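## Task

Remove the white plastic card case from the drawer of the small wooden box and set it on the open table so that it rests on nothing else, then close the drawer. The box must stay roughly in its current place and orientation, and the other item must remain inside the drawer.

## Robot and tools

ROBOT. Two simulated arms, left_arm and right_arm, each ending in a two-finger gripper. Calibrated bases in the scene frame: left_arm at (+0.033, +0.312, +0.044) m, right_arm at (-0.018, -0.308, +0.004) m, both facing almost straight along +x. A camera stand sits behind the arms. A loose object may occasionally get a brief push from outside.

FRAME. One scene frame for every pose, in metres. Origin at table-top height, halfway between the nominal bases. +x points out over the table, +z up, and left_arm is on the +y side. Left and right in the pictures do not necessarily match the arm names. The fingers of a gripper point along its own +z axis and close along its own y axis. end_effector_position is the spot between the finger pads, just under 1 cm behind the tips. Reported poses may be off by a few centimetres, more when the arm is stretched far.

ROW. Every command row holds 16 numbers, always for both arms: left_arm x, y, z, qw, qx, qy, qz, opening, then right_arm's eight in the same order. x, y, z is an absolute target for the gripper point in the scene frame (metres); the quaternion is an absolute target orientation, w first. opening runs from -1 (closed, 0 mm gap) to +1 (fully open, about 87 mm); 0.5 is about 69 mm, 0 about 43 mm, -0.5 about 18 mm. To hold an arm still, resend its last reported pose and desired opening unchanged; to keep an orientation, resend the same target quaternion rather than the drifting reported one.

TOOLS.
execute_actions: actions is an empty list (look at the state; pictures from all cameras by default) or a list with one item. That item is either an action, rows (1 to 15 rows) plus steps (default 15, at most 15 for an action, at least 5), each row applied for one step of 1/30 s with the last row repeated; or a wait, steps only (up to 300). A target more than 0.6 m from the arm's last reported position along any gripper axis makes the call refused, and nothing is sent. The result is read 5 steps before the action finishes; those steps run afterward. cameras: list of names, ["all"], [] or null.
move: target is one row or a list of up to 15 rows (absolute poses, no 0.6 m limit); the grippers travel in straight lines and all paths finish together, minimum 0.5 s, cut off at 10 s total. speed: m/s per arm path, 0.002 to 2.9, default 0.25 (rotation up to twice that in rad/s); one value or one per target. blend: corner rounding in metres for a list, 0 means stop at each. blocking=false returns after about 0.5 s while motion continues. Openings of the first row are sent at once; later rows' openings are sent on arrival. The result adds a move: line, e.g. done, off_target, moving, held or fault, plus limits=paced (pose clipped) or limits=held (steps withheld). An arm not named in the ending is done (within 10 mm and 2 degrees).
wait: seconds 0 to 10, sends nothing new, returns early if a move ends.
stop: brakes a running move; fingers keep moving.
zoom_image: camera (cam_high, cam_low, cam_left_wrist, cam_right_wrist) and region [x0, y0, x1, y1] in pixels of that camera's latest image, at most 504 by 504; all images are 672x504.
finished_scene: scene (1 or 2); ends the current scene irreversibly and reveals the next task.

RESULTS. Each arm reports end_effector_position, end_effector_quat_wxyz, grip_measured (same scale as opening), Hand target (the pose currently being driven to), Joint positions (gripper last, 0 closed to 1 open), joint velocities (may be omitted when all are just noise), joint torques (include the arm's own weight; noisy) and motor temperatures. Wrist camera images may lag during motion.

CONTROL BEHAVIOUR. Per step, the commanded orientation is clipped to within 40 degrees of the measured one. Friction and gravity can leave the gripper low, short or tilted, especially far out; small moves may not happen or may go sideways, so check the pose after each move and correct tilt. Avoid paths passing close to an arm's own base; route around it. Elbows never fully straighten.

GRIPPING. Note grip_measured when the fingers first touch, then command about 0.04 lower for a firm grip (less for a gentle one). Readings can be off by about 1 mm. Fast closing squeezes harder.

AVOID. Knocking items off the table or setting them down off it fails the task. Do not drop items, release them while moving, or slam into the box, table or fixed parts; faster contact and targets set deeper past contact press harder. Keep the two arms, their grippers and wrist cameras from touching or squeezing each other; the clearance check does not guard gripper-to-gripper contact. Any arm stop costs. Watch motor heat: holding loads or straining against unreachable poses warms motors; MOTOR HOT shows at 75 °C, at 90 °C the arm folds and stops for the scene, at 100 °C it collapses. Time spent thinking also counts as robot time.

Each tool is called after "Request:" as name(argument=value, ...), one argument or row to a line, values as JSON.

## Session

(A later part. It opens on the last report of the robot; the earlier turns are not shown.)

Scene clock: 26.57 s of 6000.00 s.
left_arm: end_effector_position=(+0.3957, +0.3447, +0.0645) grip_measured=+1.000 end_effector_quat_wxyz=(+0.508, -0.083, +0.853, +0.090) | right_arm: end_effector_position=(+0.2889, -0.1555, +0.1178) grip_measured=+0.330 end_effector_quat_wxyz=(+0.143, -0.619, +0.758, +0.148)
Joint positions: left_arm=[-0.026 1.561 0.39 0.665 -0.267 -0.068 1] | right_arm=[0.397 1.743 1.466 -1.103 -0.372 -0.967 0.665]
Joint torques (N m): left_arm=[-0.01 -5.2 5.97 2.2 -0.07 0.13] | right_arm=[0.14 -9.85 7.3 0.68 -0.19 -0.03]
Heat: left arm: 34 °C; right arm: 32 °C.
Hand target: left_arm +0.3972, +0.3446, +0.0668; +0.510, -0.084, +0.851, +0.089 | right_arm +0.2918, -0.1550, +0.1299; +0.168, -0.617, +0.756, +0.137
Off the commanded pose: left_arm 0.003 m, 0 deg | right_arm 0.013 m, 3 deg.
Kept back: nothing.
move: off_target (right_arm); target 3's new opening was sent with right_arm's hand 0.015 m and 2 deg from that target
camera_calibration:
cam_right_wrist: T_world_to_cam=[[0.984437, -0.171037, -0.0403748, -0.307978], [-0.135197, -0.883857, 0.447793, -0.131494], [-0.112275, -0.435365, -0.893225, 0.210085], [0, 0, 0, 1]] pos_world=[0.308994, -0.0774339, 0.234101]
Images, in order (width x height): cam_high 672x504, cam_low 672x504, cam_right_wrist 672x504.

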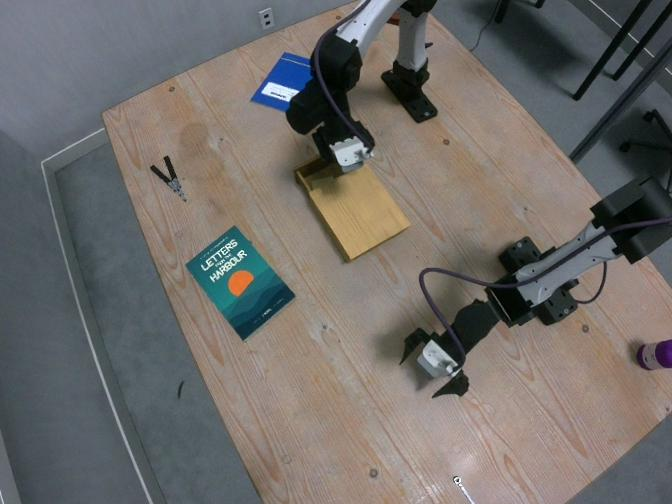

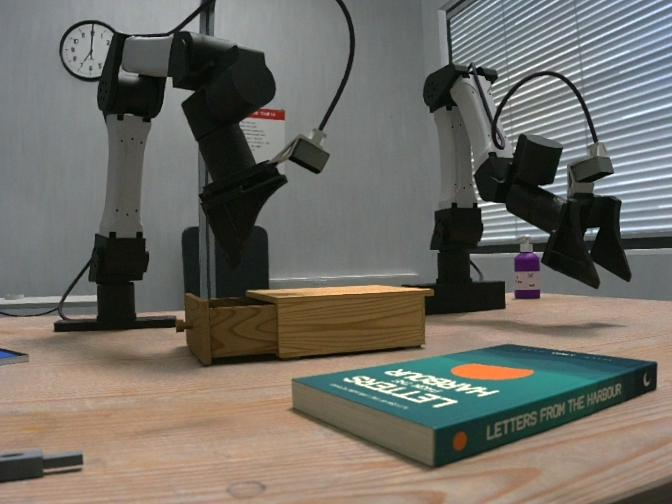

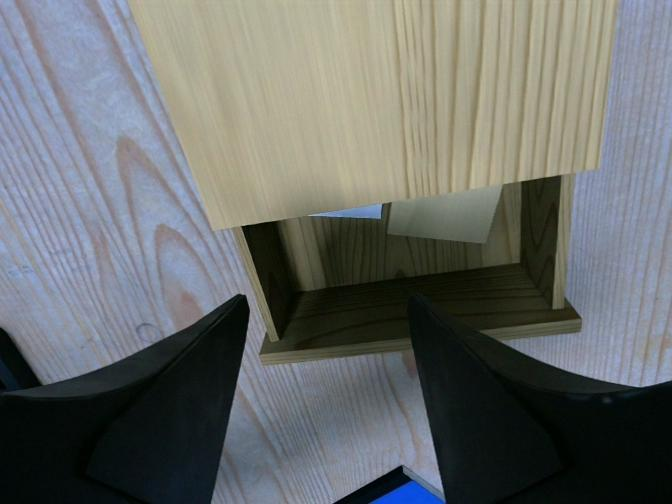

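Request:
move(
  target=[
    [0.3973,0.3446,0.0669,0.51,-0.084,0.851,0.089,1,0.292,-0.157,0.10,0.068,-0.594,0.771,0.216,0.3],
  ],
  speed=0.15,
  cameras=["cam_low","cam_right_wrist","cam_high"],
)

Request:
zoom_image(
  camera="cam_low",
  region=[150, 200, 460, 400],
)

Scene clock: 28.50 s of 6000.00 s.
left_arm: end_effector_position=(+0.3957, +0.3447, +0.0645) grip_measured=+1.000 end_effector_quat_wxyz=(+0.508, -0.083, +0.853, +0.090) | right_arm: end_effector_position=(+0.2871, -0.1593, +0.0975) grip_measured=+0.300 end_effector_quat_wxyz=(+0.063, -0.593, +0.775, +0.208)
Joint positions: left_arm=[-0.026 1.561 0.39 0.665 -0.267 -0.068 1] | right_arm=[0.355 1.929 1.611 -1.269 -0.439 -0.986 0.65]
Joint torques (N m): left_arm=[0.03 -5.2 5.97 2.21 -0.07 0.12] | right_arm=[-0.5 -6.37 10.37 0 -0.46 -0.31]
Heat: left arm: 34 °C; right arm: 32 °C.
Hand target: left_arm +0.3972, +0.3446, +0.0668; +0.510, -0.084, +0.851, +0.089 | right_arm +0.2919, -0.1571, +0.1000; +0.068, -0.594, +0.772, +0.216
Off the commanded pose: left_arm 0.003 m, 0 deg | right_arm 0.006 m, 1 deg.
Kept back: nothing.
move: done
camera_calibration:
cam_right_wrist: T_world_to_cam=[[0.951335, -0.189918, -0.24268, -0.281498], [-0.0548039, -0.87923, 0.473236, -0.150785], [-0.303247, -0.436906, -0.84685, 0.240166], [0, 0, 0, 1]] pos_world=[0.332365, -0.0811059, 0.206428]
Images, in order (width x height): cam_high 672x504, cam_low 672x504, cam_right_wrist 672x504.

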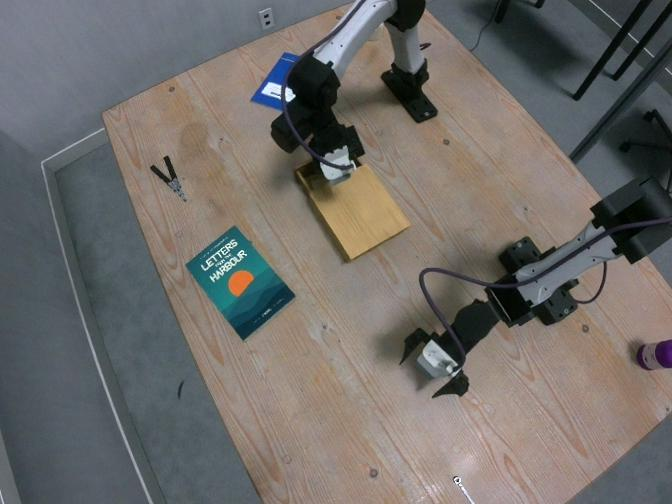

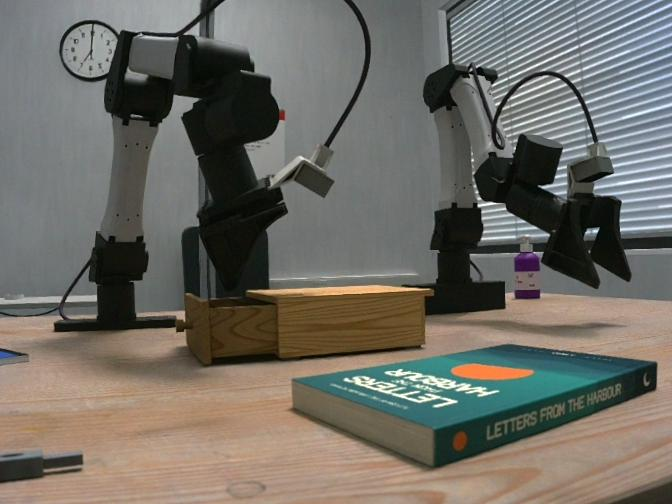

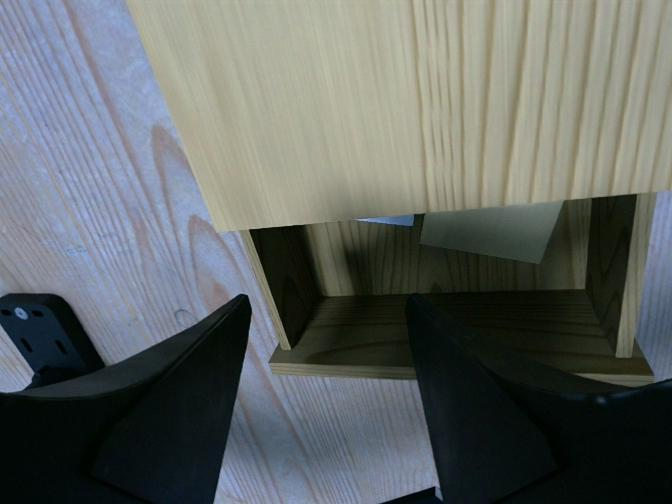

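Scaled by 1.626 from the camera's 672x504 image, which has a finer 960x720 frame.

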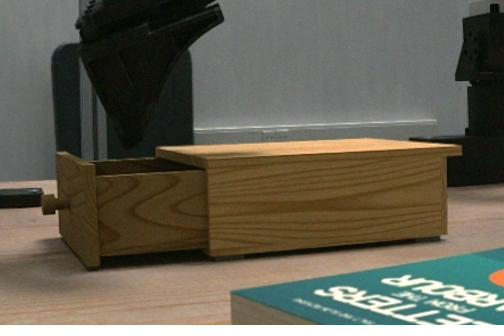

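Request:
move(
  target=[
    [0.3973,0.3446,0.0669,0.51,-0.084,0.851,0.089,1,0.294,-0.157,0.06,0.068,-0.594,0.771,0.216,0.3],
  ],
  speed=0.08,
  cameras=["cam_low","cam_right_wrist","cam_high"],
)

Request:
zoom_image(
  camera="cam_low",
  region=[150, 200, 460, 400],
)

Scene clock: 29.80 s of 6000.00 s.
left_arm: end_effector_position=(+0.3957, +0.3447, +0.0645) grip_measured=+1.000 end_effector_quat_wxyz=(+0.508, -0.083, +0.853, +0.090) | right_arm: end_effector_position=(+0.2906, -0.1584, +0.0654) grip_measured=+0.300 end_effector_quat_wxyz=(+0.063, -0.594, +0.774, +0.209)
Joint positions: left_arm=[-0.026 1.561 0.39 0.665 -0.267 -0.068 1] | right_arm=[0.353 1.96 1.525 -1.154 -0.441 -0.989 0.65]
Joint torques (N m): left_arm=[0.05 -5.18 5.96 2.2 -0.07 0.13] | right_arm=[-0.62 -6.72 6.86 0.34 -0.48 -0.3]
Heat: left arm: 34 °C; right arm: 32 °C.
Hand target: left_arm +0.3972, +0.3446, +0.0668; +0.510, -0.084, +0.851, +0.089 | right_arm +0.2939, -0.1570, +0.0601; +0.068, -0.594, +0.772, +0.216
Off the commanded pose: left_arm 0.003 m, 0 deg | right_arm 0.007 m, 1 deg.
Kept back: nothing.
move: done
camera_calibration:
cam_right_wrist: T_world_to_cam=[[0.951441, -0.18831, -0.243515, -0.292086], [-0.0535261, -0.880219, 0.471539, -0.135008], [-0.303142, -0.435607, -0.847556, 0.214723], [0, 0, 0, 1]] pos_world=[0.335767, -0.0803043, 0.174523]
Images, in order (width x height): cam_high 672x504, cam_low 672x504, cam_right_wrist 672x504.

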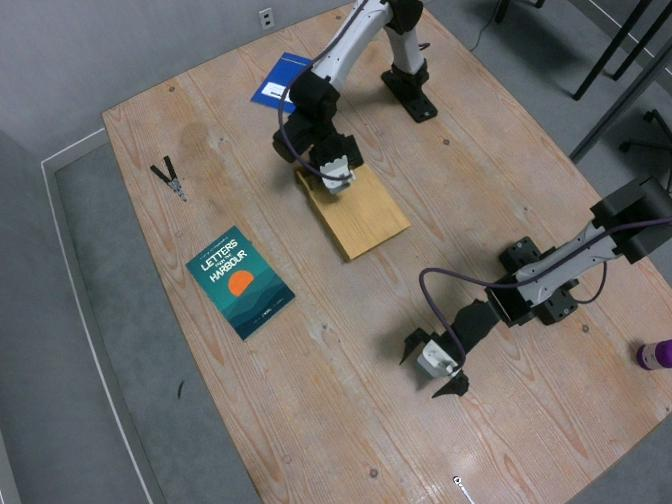

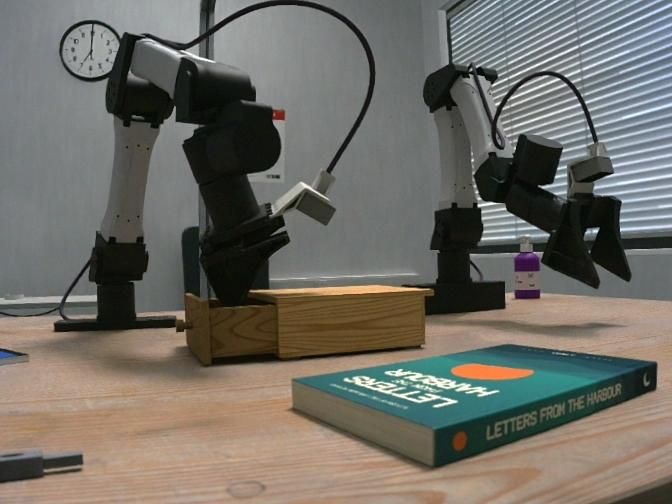

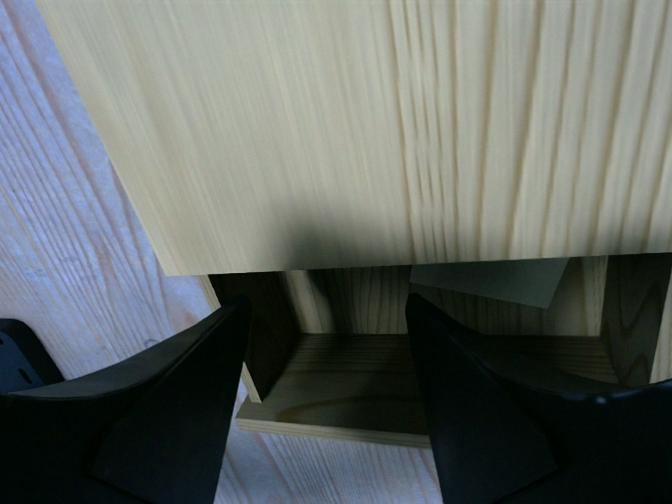

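Scaled by 1.626 from the camera's 672x504 image, which has a finer 960x720 frame.

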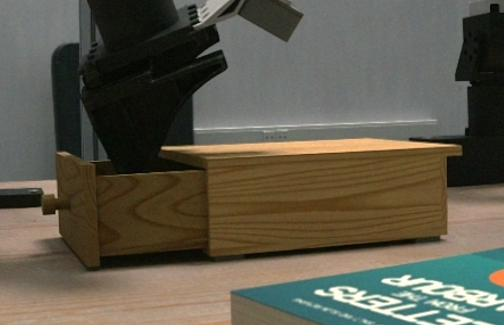

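Request:
move(
  target=[
    [0.3973,0.3446,0.0669,0.51,-0.084,0.851,0.089,1,0.294,-0.160,0.058,0.109,-0.588,0.754,0.269,0.3],
    [0.3973,0.3446,0.0669,0.51,-0.084,0.851,0.089,1,0.294,-0.160,0.04,0.109,-0.588,0.754,0.269,0.3],
  ],
  speed=0.06,
  cameras=["cam_low","cam_right_wrist","cam_high"],
)

Request:
zoom_image(
  camera="cam_low",
  region=[150, 200, 460, 400],
)

Scene clock: 32.13 s of 6000.00 s.
left_arm: end_effector_position=(+0.3957, +0.3447, +0.0645) grip_measured=+1.000 end_effector_quat_wxyz=(+0.508, -0.083, +0.853, +0.090) | right_arm: end_effector_position=(+0.2894, -0.1600, +0.0484) grip_measured=+0.300 end_effector_quat_wxyz=(+0.102, -0.587, +0.757, +0.268)
Joint positions: left_arm=[-0.026 1.561 0.39 0.665 -0.267 -0.068 1] | right_arm=[0.283 1.96 1.427 -1.066 -0.581 -1.075 0.65]
Joint torques (N m): left_arm=[0.03 -5.2 5.96 2.2 -0.07 0.11] | right_arm=[-0.5 -6.54 5.78 0.51 -0.42 -0.23]
Heat: left arm: 34 °C; right arm: 32 °C.
Hand target: left_arm +0.3972, +0.3446, +0.0668; +0.510, -0.084, +0.851, +0.089 | right_arm +0.2939, -0.1601, +0.0403; +0.109, -0.589, +0.755, +0.269
Off the commanded pose: left_arm 0.003 m, 0 deg | right_arm 0.010 m, 1 deg.
Kept back: nothing.
move: done
camera_calibration:
cam_right_wrist: T_world_to_cam=[[0.948975, -0.148945, -0.277962, -0.286808], [-0.0478283, -0.939214, 0.339985, -0.133213], [-0.311705, -0.309343, -0.898414, 0.224384], [0, 0, 0, 1]] pos_world=[0.335744, -0.0984225, 0.167158]
Images, in order (width x height): cam_high 672x504, cam_low 672x504, cam_right_wrist 672x504.

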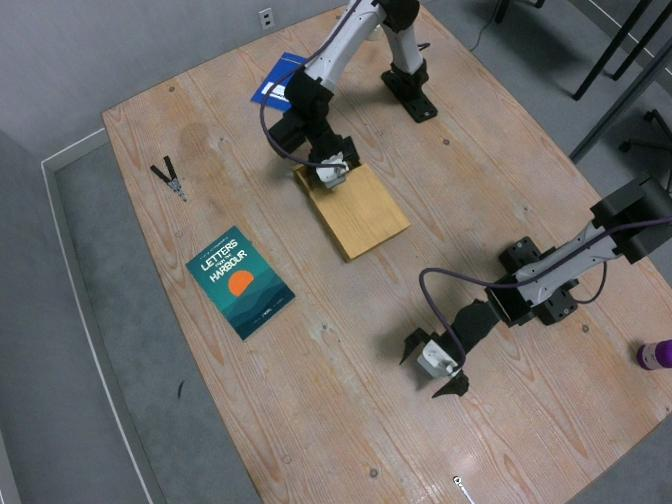

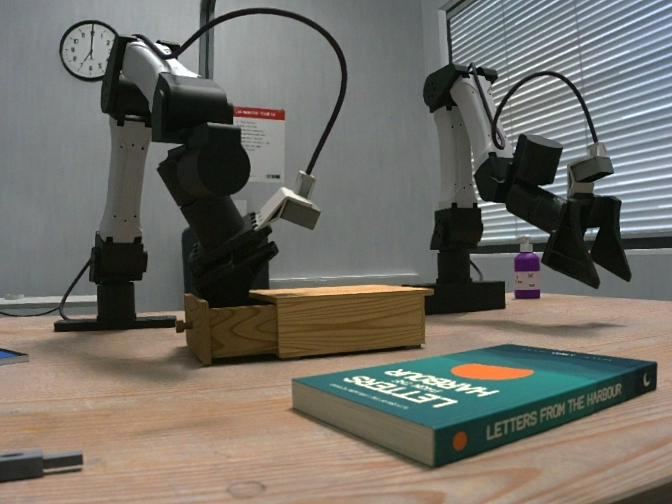

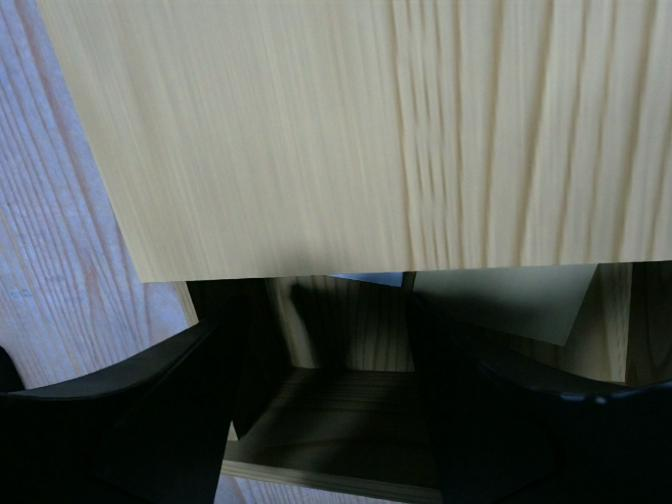

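Scaled by 1.626 from the camera's 672x504 image, which has a finer 960x720 frame.

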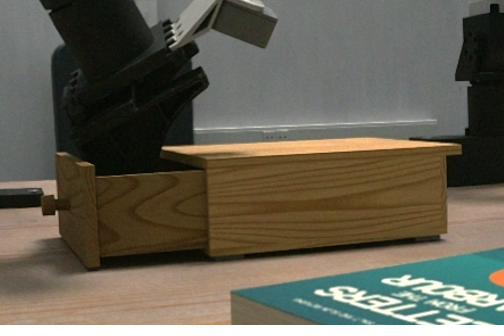

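Request:
move(
  target=[
    [0.3973,0.3446,0.0669,0.51,-0.084,0.851,0.089,1,0.2915,-0.158,0.040,0.109,-0.588,0.754,0.269,0.33],
    [0.3973,0.3446,0.0669,0.51,-0.084,0.851,0.089,1,0.292,-0.158,0.022,0.109,-0.588,0.754,0.269,0.33],
  ],
  speed=0.05,
  cameras=["cam_low","cam_right_wrist"],
)

Request:
zoom_image(
  camera="cam_low",
  region=[150, 200, 460, 400],
)

Request:
zoom_image(
  camera="cam_right_wrist",
  region=[170, 230, 510, 504],
)

Scene clock: 33.80 s of 6000.00 s.
left_arm: end_effector_position=(+0.3957, +0.3447, +0.0645) grip_measured=+1.000 end_effector_quat_wxyz=(+0.508, -0.083, +0.853, +0.090) | right_arm: end_effector_position=(+0.2862, -0.1568, +0.0396) grip_measured=+0.330 end_effector_quat_wxyz=(+0.107, -0.587, +0.754, +0.275)
Joint positions: left_arm=[-0.026 1.561 0.39 0.665 -0.267 -0.068 1] | right_arm=[0.286 1.96 1.386 -1.021 -0.599 -1.075 0.665]
Joint torques (N m): left_arm=[0.01 -5.2 5.96 2.2 -0.08 0.12] | right_arm=[-0.2 -5.27 4.63 0.75 -0.29 -0.18]
Heat: left arm: 34 °C; right arm: 32 °C.
Hand target: left_arm +0.3972, +0.3446, +0.0668; +0.510, -0.084, +0.851, +0.089 | right_arm +0.2911, -0.1583, +0.0228; +0.108, -0.588, +0.755, +0.269
Off the commanded pose: left_arm 0.003 m, 0 deg | right_arm 0.019 m, 1 deg.
Kept back: nothing.
move: off_target (right_arm)
camera_calibration:
cam_right_wrist: T_world_to_cam=[[0.949233, -0.14129, -0.281059, -0.284431], [-0.0453289, -0.945568, 0.322253, -0.128381], [-0.311291, -0.293153, -0.903969, 0.219015], [0, 0, 0, 1]] pos_world=[0.332349, -0.0973755, 0.159412]
Images, in order (width x height): cam_low 672x504, cam_right_wrist 672x504.

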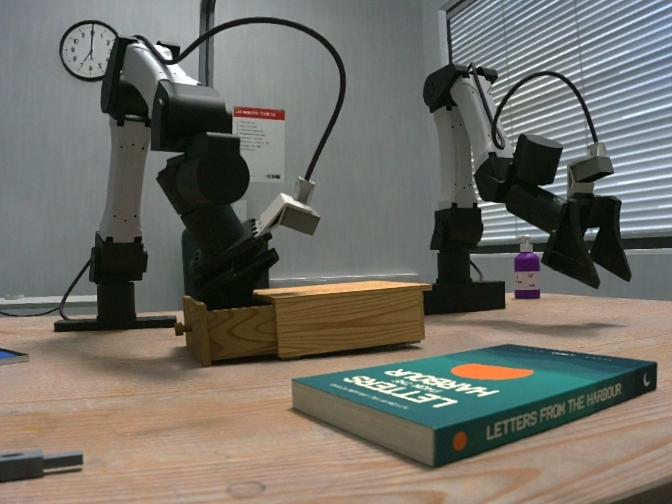

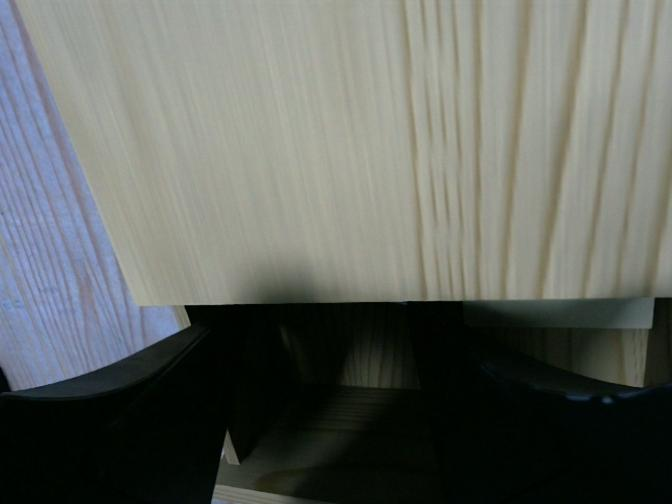

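Scaled by 1.626 from the camera's 672x504 image, which has a finer 960x720 frame.

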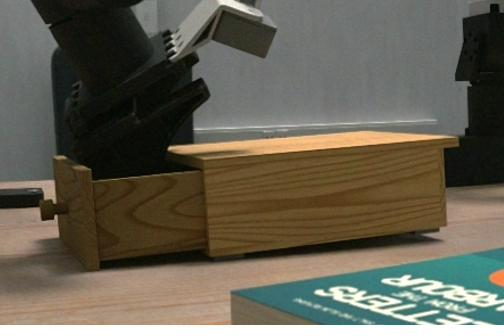

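Scaled by 1.482 from the camera's 672x504 image, which has a finer 960x720 frame.

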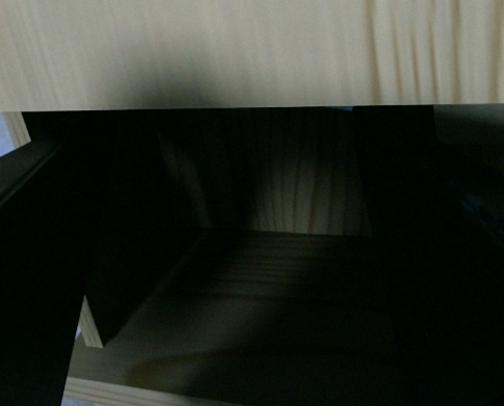

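Request:
move(
  target=[
    [0.3973,0.3446,0.0669,0.51,-0.084,0.851,0.089,1,0.2915,-0.158,0.032,0.109,-0.588,0.754,0.269,-0.1],
  ],
  speed=0.05,
  cameras=["cam_low","cam_right_wrist"],
)

Request:
zoom_image(
  camera="cam_low",
  region=[150, 200, 460, 400],
)

Scene clock: 34.73 s of 6000.00 s.
left_arm: end_effector_position=(+0.3957, +0.3447, +0.0645) grip_measured=+1.000 end_effector_quat_wxyz=(+0.508, -0.083, +0.853, +0.090) | right_arm: end_effector_position=(+0.2906, -0.1555, +0.0380) grip_measured=-0.100 end_effector_quat_wxyz=(+0.116, -0.590, +0.752, +0.272)
Joint positions: left_arm=[-0.026 1.561 0.39 0.665 -0.267 -0.068 1] | right_arm=[0.286 1.962 1.383 -0.997 -0.6 -1.076 0.45]
Joint torques (N m): left_arm=[0.01 -5.15 5.96 2.21 -0.07 0.11] | right_arm=[-0.18 -6.46 7.01 0.2 -0.27 -0.2]
Heat: left arm: 34 °C; right arm: 32 °C.
Hand target: left_arm +0.3972, +0.3446, +0.0668; +0.510, -0.084, +0.851, +0.089 | right_arm +0.2914, -0.1580, +0.0320; +0.109, -0.588, +0.755, +0.269
Off the commanded pose: left_arm 0.003 m, 0 deg | right_arm 0.007 m, 1 deg.
Kept back: nothing.
move: done
camera_calibration:
cam_right_wrist: T_world_to_cam=[[0.954498, -0.138695, -0.264004, -0.290621], [-0.0504115, -0.94757, 0.315547, -0.125016], [-0.293927, -0.28788, -0.911445, 0.215397], [0, 0, 0, 1]] pos_world=[0.334406, -0.0967602, 0.159046]
Images, in order (width x height): cam_low 672x504, cam_right_wrist 672x504.

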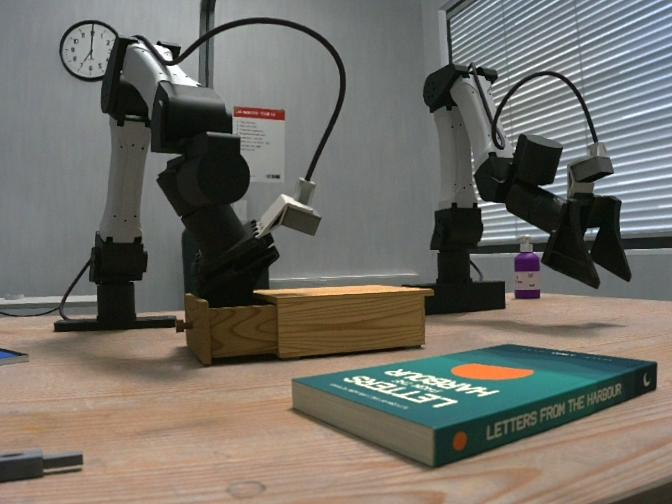

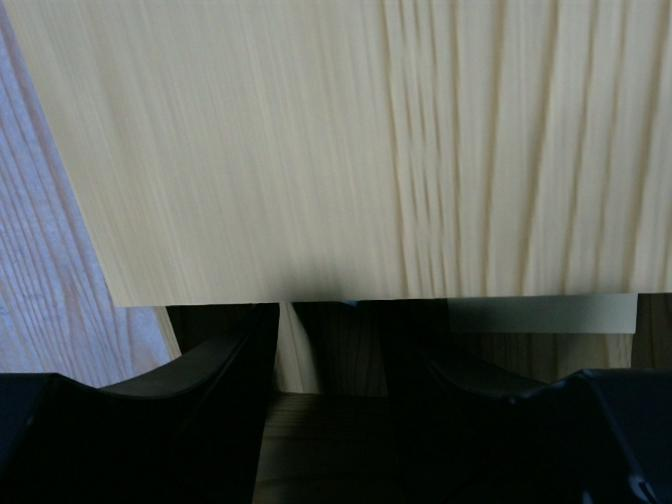

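Scaled by 1.626 from the camera's 672x504 image, which has a finer 960x720 frame.

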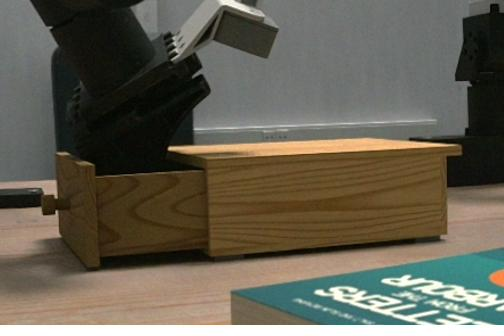

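Request:
move(
  target=[
    [0.3973,0.3446,0.0669,0.51,-0.084,0.851,0.089,1,0.2915,-0.162,0.10,0.109,-0.588,0.754,0.269,0.1],
    [0.3973,0.3446,0.0669,0.51,-0.084,0.851,0.089,1,0.31,-0.235,0.12,0.165,-0.687,0.687,0.165,0.0],
  ],
  speed=0.15,
  cameras=["cam_low","cam_right_wrist"],
)

Request:
zoom_image(
  camera="cam_right_wrist",
  region=[100, 0, 560, 330],
)

Scene clock: 38.20 s of 6000.00 s.
left_arm: end_effector_position=(+0.3957, +0.3447, +0.0645) grip_measured=+1.000 end_effector_quat_wxyz=(+0.508, -0.083, +0.853, +0.090) | right_arm: end_effector_position=(+0.3123, -0.2323, +0.1090) grip_measured=+0.000 end_effector_quat_wxyz=(-0.154, +0.683, -0.692, -0.176)
Joint positions: left_arm=[-0.026 1.561 0.39 0.665 -0.267 -0.068 1] | right_arm=[0.126 1.819 1.519 -1.253 -0.473 -1.457 0.5]
Joint torques (N m): left_arm=[0.03 -5.18 5.96 2.21 -0.07 0.12] | right_arm=[-0.43 -10.15 6.6 0.12 -0.28 -0.29]
Heat: left arm: 34 °C; right arm: 33 °C.
Hand target: left_arm +0.3972, +0.3446, +0.0668; +0.510, -0.084, +0.851, +0.089 | right_arm +0.3099, -0.2350, +0.1196; -0.165, +0.688, -0.688, -0.165
Off the commanded pose: left_arm 0.003 m, 0 deg | right_arm 0.012 m, 2 deg.
Kept back: nothing.
move: off_target (right_arm); target 2's new opening was sent with right_arm's hand 0.012 m and 2 deg from that target
camera_calibration:
cam_right_wrist: T_world_to_cam=[[0.999581, 0.0144068, -0.0251232, -0.307917], [0.0231577, -0.918542, 0.394644, -0.243898], [-0.0173912, -0.39506, -0.91849, 0.15392], [0, 0, 0, 1]] pos_world=[0.316113, -0.158787, 0.229891]
Images, in order (width x height): cam_low 672x504, cam_right_wrist 672x504.

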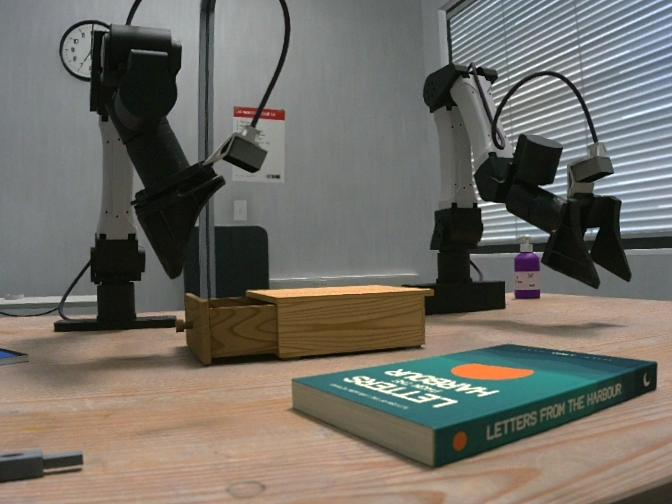

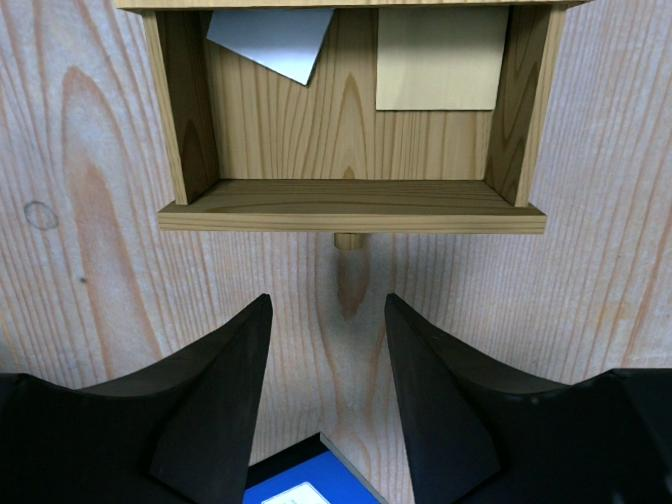

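Scaled by 1.096 from the camera's 672x504 image, which has a finer 960x720 frame.

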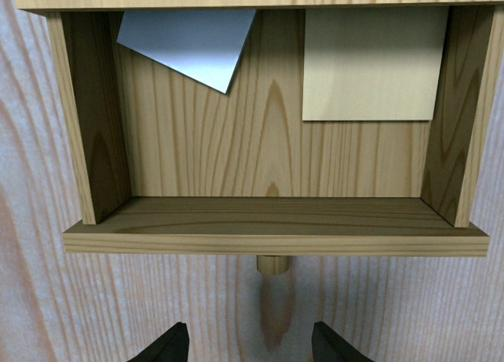

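Request:
move(
  target=[
    [0.3973,0.3446,0.0669,0.51,-0.084,0.851,0.089,1,0.289,-0.15,0.065,0.183,-0.683,0.683,0.183,-1],
    [0.3973,0.3446,0.0669,0.51,-0.084,0.851,0.089,1,0.289,-0.15,0.038,0.183,-0.683,0.683,0.183,-1],
  ],
  speed=[0.12,0.05],
  cameras=["cam_low","cam_right_wrist"],
)

Request:
zoom_image(
  camera="cam_low",
  region=[150, 200, 460, 400],
)

Scene clock: 41.60 s of 6000.00 s.
left_arm: end_effector_position=(+0.3957, +0.3447, +0.0645) grip_measured=+1.000 end_effector_quat_wxyz=(+0.508, -0.083, +0.853, +0.090) | right_arm: end_effector_position=(+0.2878, -0.1545, +0.0382) grip_measured=-0.973 end_effector_quat_wxyz=(-0.175, +0.684, -0.685, -0.179)
Joint positions: left_arm=[-0.026 1.561 0.39 0.665 -0.267 -0.068 1] | right_arm=[0.358 1.787 1.181 -0.795 -0.479 -1.201 0.013]
Joint torques (N m): left_arm=[0.03 -5.16 5.98 2.2 -0.08 0.12] | right_arm=[0.38 -6.6 6.74 0.63 -0.46 -0.03]
Heat: left arm: 34 °C; right arm: 33 °C.
Hand target: left_arm +0.3972, +0.3446, +0.0668; +0.510, -0.084, +0.851, +0.089 | right_arm +0.2889, -0.1501, +0.0380; -0.183, +0.683, -0.683, -0.183
Off the commanded pose: left_arm 0.003 m, 0 deg | right_arm 0.005 m, 1 deg.
Kept back: nothing.
move: done
camera_calibration:
cam_right_wrist: T_world_to_cam=[[0.999795, 0.0200919, 0.00234048, -0.286527], [0.0178634, -0.931286, 0.36385, -0.143197], [0.00949012, -0.363734, -0.931455, 0.116889], [0, 0, 0, 1]] pos_world=[0.287918, -0.0850835, 0.16165]
Images, in order (width x height): cam_low 672x504, cam_right_wrist 672x504.

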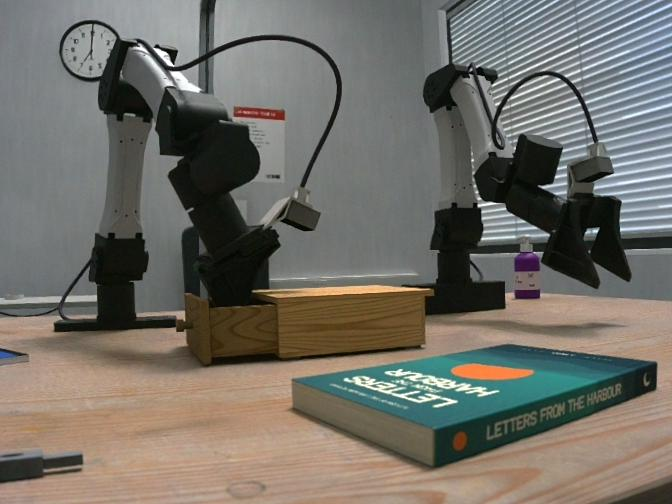

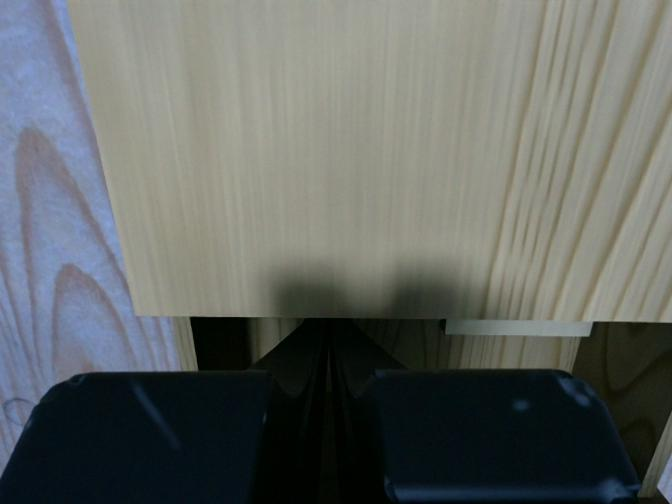

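Scaled by 1.626 from the camera's 672x504 image, which has a finer 960x720 frame.

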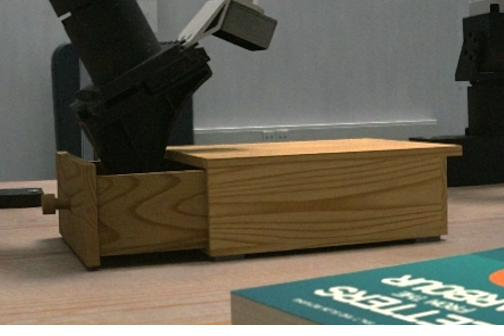

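Lower to contact.

Request:
move(
  target=[
    [0.3973,0.3446,0.0669,0.51,-0.084,0.851,0.089,1,0.287,-0.145,0.022,0.183,-0.683,0.683,0.183,-1],
  ],
  speed=[0.04],
  cameras=["cam_low"],
)

Request:
zoom_image(
  camera="cam_low",
  region=[150, 200, 460, 400],
)

Scene clock: 42.53 s of 6000.00 s.
left_arm: end_effector_position=(+0.3957, +0.3447, +0.0645) grip_measured=+1.000 end_effector_quat_wxyz=(+0.508, -0.083, +0.853, +0.090) | right_arm: end_effector_position=(+0.2884, -0.1532, +0.0346) grip_measured=-0.973 end_effector_quat_wxyz=(-0.179, +0.678, -0.690, -0.179)
Joint positions: left_arm=[-0.026 1.561 0.39 0.665 -0.267 -0.068 1] | right_arm=[0.359 1.787 1.164 -0.763 -0.48 -1.179 0.013]
Joint torques (N m): left_arm=[0.03 -5.18 5.98 2.21 -0.08 0.13] | right_arm=[1.91 -5.18 4.15 1.08 -0.4 -0.14]
Heat: left arm: 34 °C; right arm: 33 °C.
Hand target: left_arm +0.3972, +0.3446, +0.0668; +0.510, -0.084, +0.851, +0.089 | right_arm +0.2863, -0.1455, +0.0225; -0.182, +0.683, -0.683, -0.183
Off the commanded pose: left_arm 0.003 m, 0 deg | right_arm 0.015 m, 1 deg.
Kept back: nothing.
move: off_target (right_arm)
Images, in order (width x height): cam_low 672x504.

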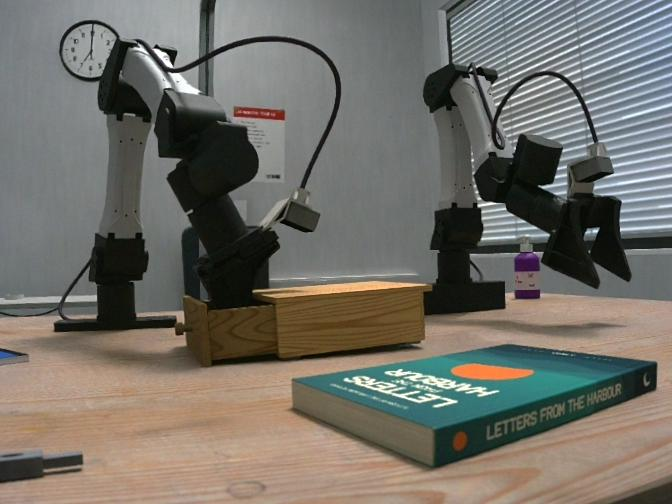

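Scaled by 1.626 from the camera's 672x504 image, which has a finer 960x720 frame.

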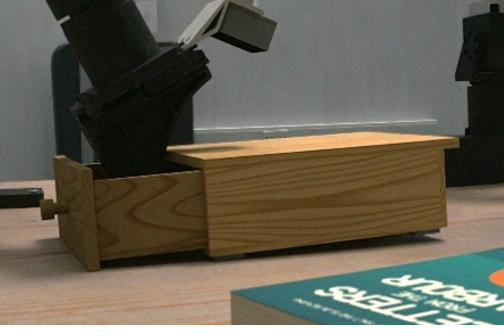

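Request:
move(
  target=[
    [0.3973,0.3446,0.0669,0.51,-0.084,0.851,0.089,1,0.290,-0.188,0.023,0.183,-0.683,0.683,0.183,-1],
    [0.3973,0.3446,0.0669,0.51,-0.084,0.851,0.089,1,0.295,-0.188,0.08,0.183,-0.683,0.683,0.183,-1],
    [0.3973,0.3446,0.0669,0.51,-0.084,0.851,0.089,1,0.31,-0.235,0.12,0.165,-0.687,0.687,0.165,0.0],
  ],
  speed=[0.05,0.1,0.15],
  cameras=["cam_low","cam_right_wrist","cam_high"],
)

Request:
zoom_image(
  camera="cam_right_wrist",
  region=[100, 0, 560, 330],
)

Scene clock: 46.67 s of 6000.00 s.
left_arm: end_effector_position=(+0.3957, +0.3447, +0.0645) grip_measured=+1.000 end_effector_quat_wxyz=(+0.508, -0.083, +0.853, +0.090) | right_arm: end_effector_position=(+0.3047, -0.2340, +0.1134) grip_measured=+0.000 end_effector_quat_wxyz=(-0.159, +0.683, -0.692, -0.172)
Joint positions: left_arm=[-0.026 1.561 0.39 0.665 -0.267 -0.068 1] | right_arm=[0.123 1.776 1.484 -1.248 -0.473 -1.457 0.5]
Joint torques (N m): left_arm=[0.01 -5.19 5.93 2.21 -0.08 0.12] | right_arm=[-0.17 -6.46 10.18 0.1 -0.32 -0.29]
Heat: left arm: 35 °C; right arm: 33 °C.
Hand target: left_arm +0.3972, +0.3446, +0.0668; +0.510, -0.084, +0.851, +0.089 | right_arm +0.3099, -0.2351, +0.1199; -0.165, +0.687, -0.688, -0.165
Off the commanded pose: left_arm 0.003 m, 0 deg | right_arm 0.009 m, 1 deg.
Kept back: nothing.
move: done
camera_calibration:
cam_right_wrist: T_world_to_cam=[[0.999852, 0.0113469, -0.0129344, -0.302343], [0.0155247, -0.919052, 0.39383, -0.244744], [-0.0074186, -0.393972, -0.919092, 0.154384], [0, 0, 0, 1]] pos_world=[0.307243, -0.160679, 0.23437]
Images, in order (width x height): cam_high 672x504, cam_low 672x504, cam_right_wrist 672x504.

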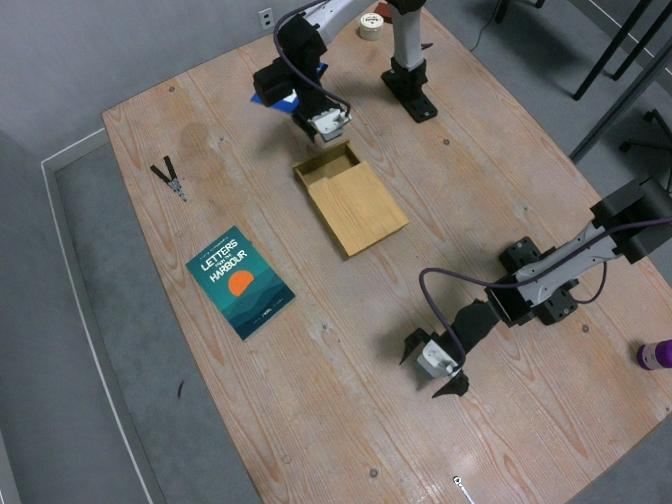

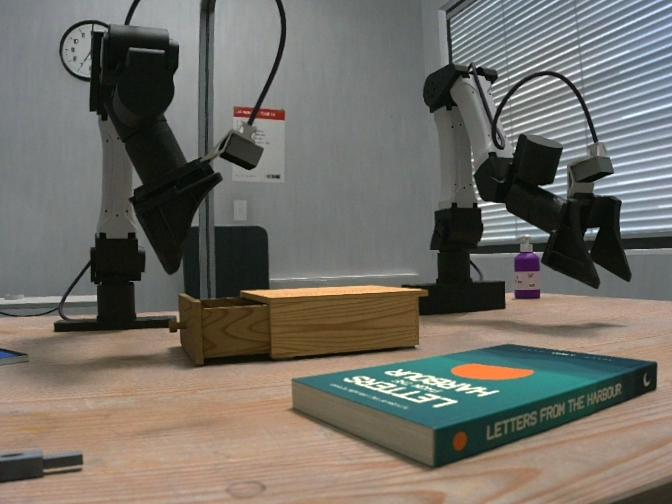

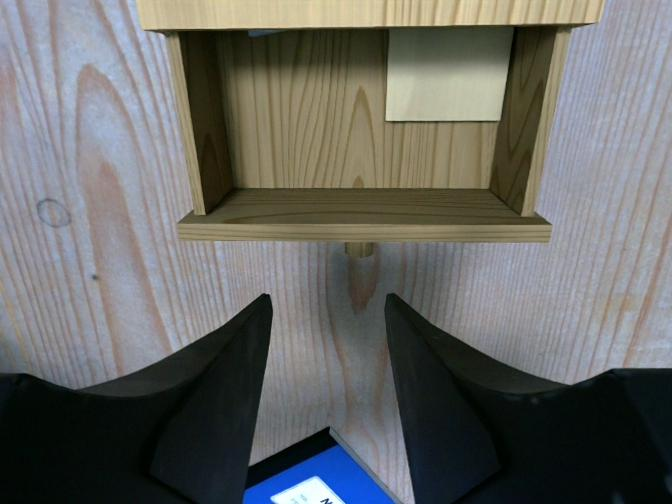

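Scaled by 1.096 from the camera's 672x504 image, which has a finer 960x720 frame.

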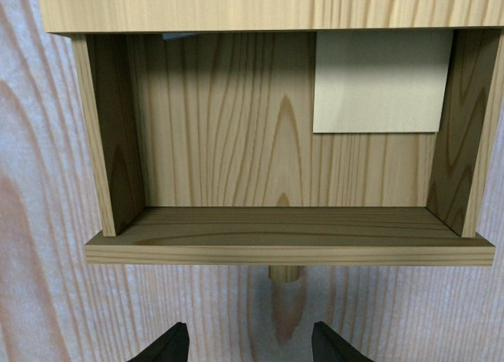

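Request:
move(
  target=[
    [0.3973,0.3446,0.0669,0.51,-0.084,0.851,0.089,-1,0.31,-0.28,0.15,-0.062,0.704,0.704,0.062,0.0],
    [0.31,-0.03,0.16,0.09,0,0.996,0,-1,0.318,-0.272,0.09,-0.062,0.704,0.704,0.062,0.0],
  ],
  speed=[0.2,0.25],
  cameras=["all"],
)

Request:
zoom_image(
  camera="cam_low",
  region=[150, 200, 460, 400],
)

Scene clock: 58.27 s of 6000.00 s.
left_arm: end_effector_position=(+0.3257, +0.0442, +0.1426) grip_measured=-0.993 end_effector_quat_wxyz=(+0.180, -0.013, +0.983, +0.021) | right_arm: end_effector_position=(+0.3146, -0.2734, +0.1088) grip_measured=+0.000 end_effector_quat_wxyz=(-0.063, +0.702, +0.705, +0.070)
Joint positions: left_arm=[-0.792 1.946 1.668 -1.068 -0.288 -0.789 0.004] | right_arm=[-0.089 1.815 1.472 -1.24 -0.189 1.446 0.5]
Joint torques (N m): left_arm=[0.1 -7.86 8.76 0.95 -0.07 0.06] | right_arm=[0.92 -5.49 6.78 0.22 0.08 -0.04]
Heat: left arm: 35 °C; right arm: 33 °C.
Hand target: left_arm +0.3264, +0.0403, +0.1425; +0.173, -0.016, +0.985, +0.017 | right_arm +0.3164, -0.2735, +0.1014; -0.062, +0.704, +0.704, +0.062
Off the commanded pose: left_arm 0.078 m, 11 deg | right_arm 0.019 m, 1 deg.
Kept back: nothing.
move: off_target (left_arm, right_arm; path cut at 10 s); path passed 1 of 2 targets
camera_calibration:
cam_left_wrist: T_world_to_cam=[[0.03448, -0.998172, -0.0496437, 0.0380582], [-0.882342, -0.0537314, 0.467532, 0.247831], [-0.469344, 0.0276822, -0.882581, 0.42205], [0, 0, 0, 1]] pos_world=[0.415446, 0.0396217, 0.258514]
cam_right_wrist: T_world_to_cam=[[-0.999598, -0.0231161, -0.0164388, 0.308171], [-0.0255518, 0.482172, 0.875704, 0.0642821], [-0.0123165, 0.875771, -0.482569, 0.43594], [0, 0, 0, 1]] pos_world=[0.315059, -0.405655, 0.159145]

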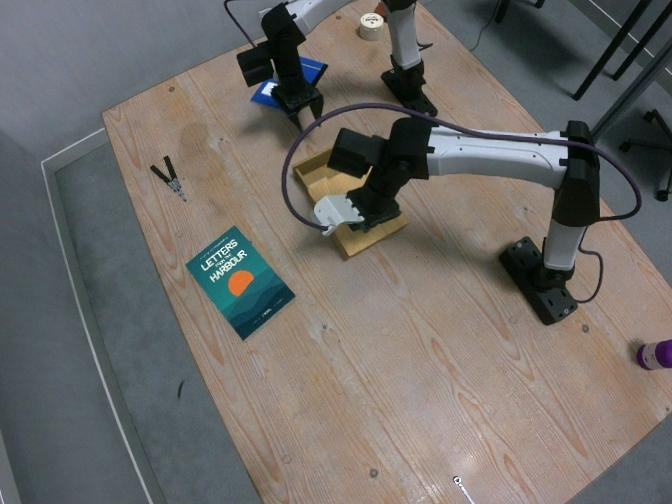

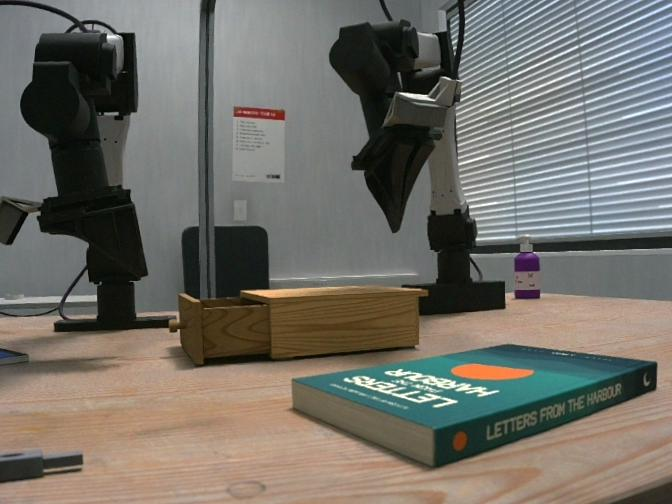

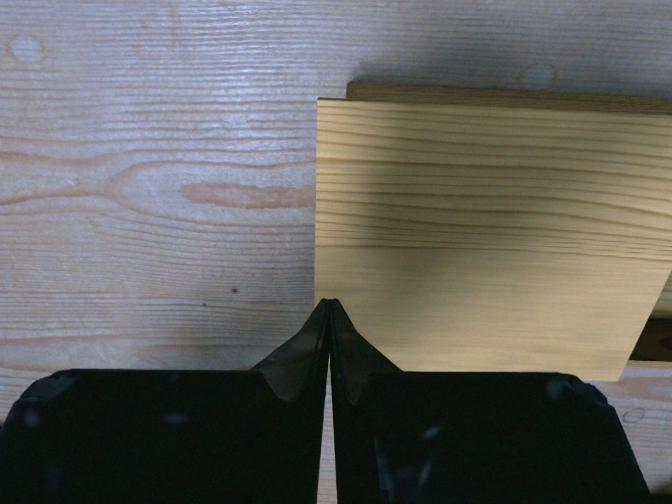

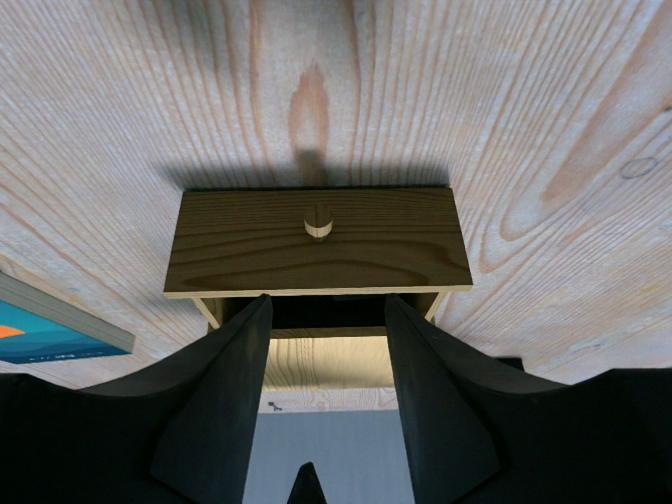

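Scaled by 1.626 from the camera's 672x504 image, which has a finer 960x720 frame.

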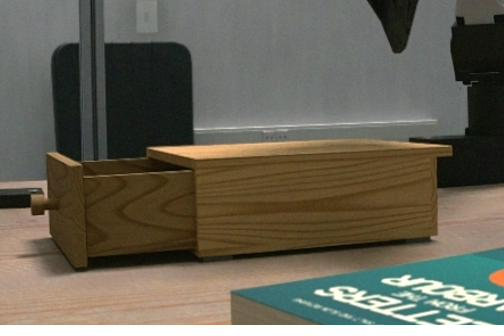

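Request:
move(
  target=[
    [0.31,-0.04,0.14,0.09,0,0.996,0,-1,0.322,-0.275,0.042,-0.062,0.704,0.704,0.062,0.0],
    [0.31,-0.05,0.12,0.09,0,0.996,0,-1,0.322,-0.242,0.042,-0.062,0.704,0.704,0.062,0.0],
  ],
  speed=[0.1,0.08],
  cameras=["cam_low","cam_right_wrist"],
)

Request:
zoom_image(
  camera="cam_low",
  region=[100, 200, 410, 400],
)

Scene clock: 60.80 s of 6000.00 s.
left_arm: end_effector_position=(+0.3117, -0.0452, +0.1277) grip_measured=-0.993 end_effector_quat_wxyz=(+0.097, +0.001, +0.995, +0.002) | right_arm: end_effector_position=(+0.3203, -0.2411, +0.0455) grip_measured=+0.000 end_effector_quat_wxyz=(-0.068, +0.700, +0.708, +0.065)
Joint positions: left_arm=[-0.893 2.315 2.193 -1.33 -0.153 -0.886 0.004] | right_arm=[0.009 1.89 1.311 -1.001 -0.188 1.539 0.5]
Joint torques (N m): left_arm=[-0.4 -10.29 6.32 0.98 -0.02 0.06] | right_arm=[0.43 -6.8 6.3 0.23 0.06 -0.01]
Heat: left arm: 36 °C; right arm: 33 °C.
Hand target: left_arm +0.3099, -0.0498, +0.1200; +0.090, +0.000, +0.996, +0.000 | right_arm +0.3220, -0.2420, +0.0420; -0.062, +0.704, +0.704, +0.062
Off the commanded pose: left_arm 0.009 m, 1 deg | right_arm 0.004 m, 1 deg.
Kept back: nothing.
move: done
camera_calibration:
cam_right_wrist: T_world_to_cam=[[-0.99953, -0.0305385, -0.00279083, 0.311134], [-0.0172029, 0.483052, 0.875423, 0.101784], [-0.025386, 0.875059, -0.48335, 0.381209], [0, 0, 0, 1]] pos_world=[0.322416, -0.373246, 0.0960213]
Images, in order (width x height): cam_low 672x504, cam_right_wrist 672x504.

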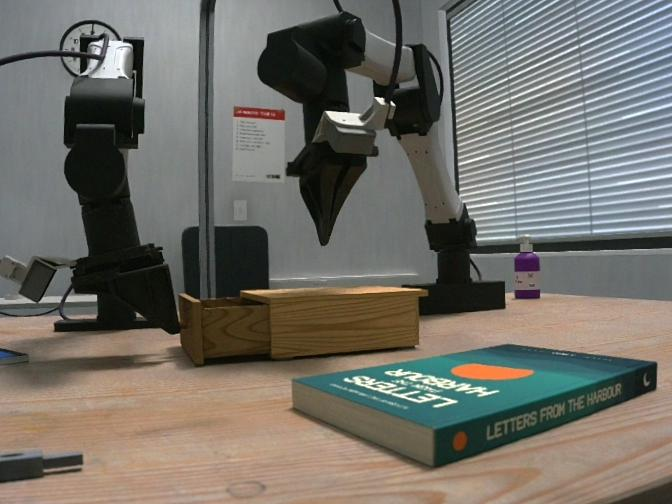

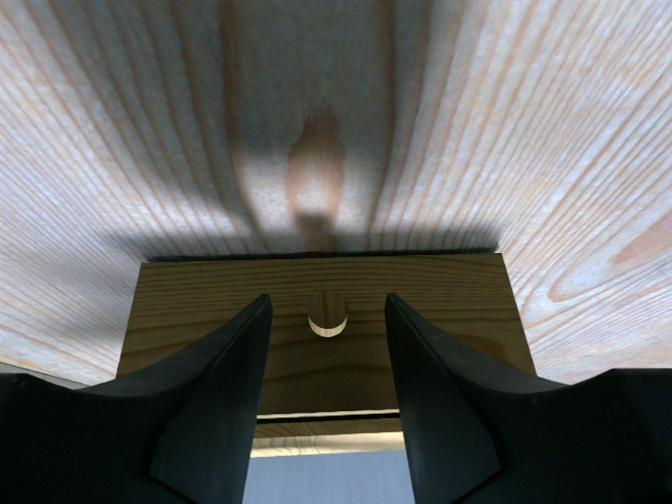

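Scaled by 1.626 from the camera's 672x504 image, which has a finer 960x720 frame.

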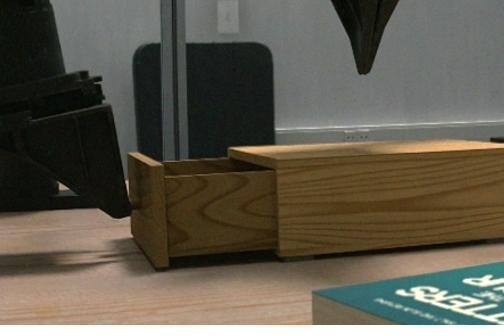

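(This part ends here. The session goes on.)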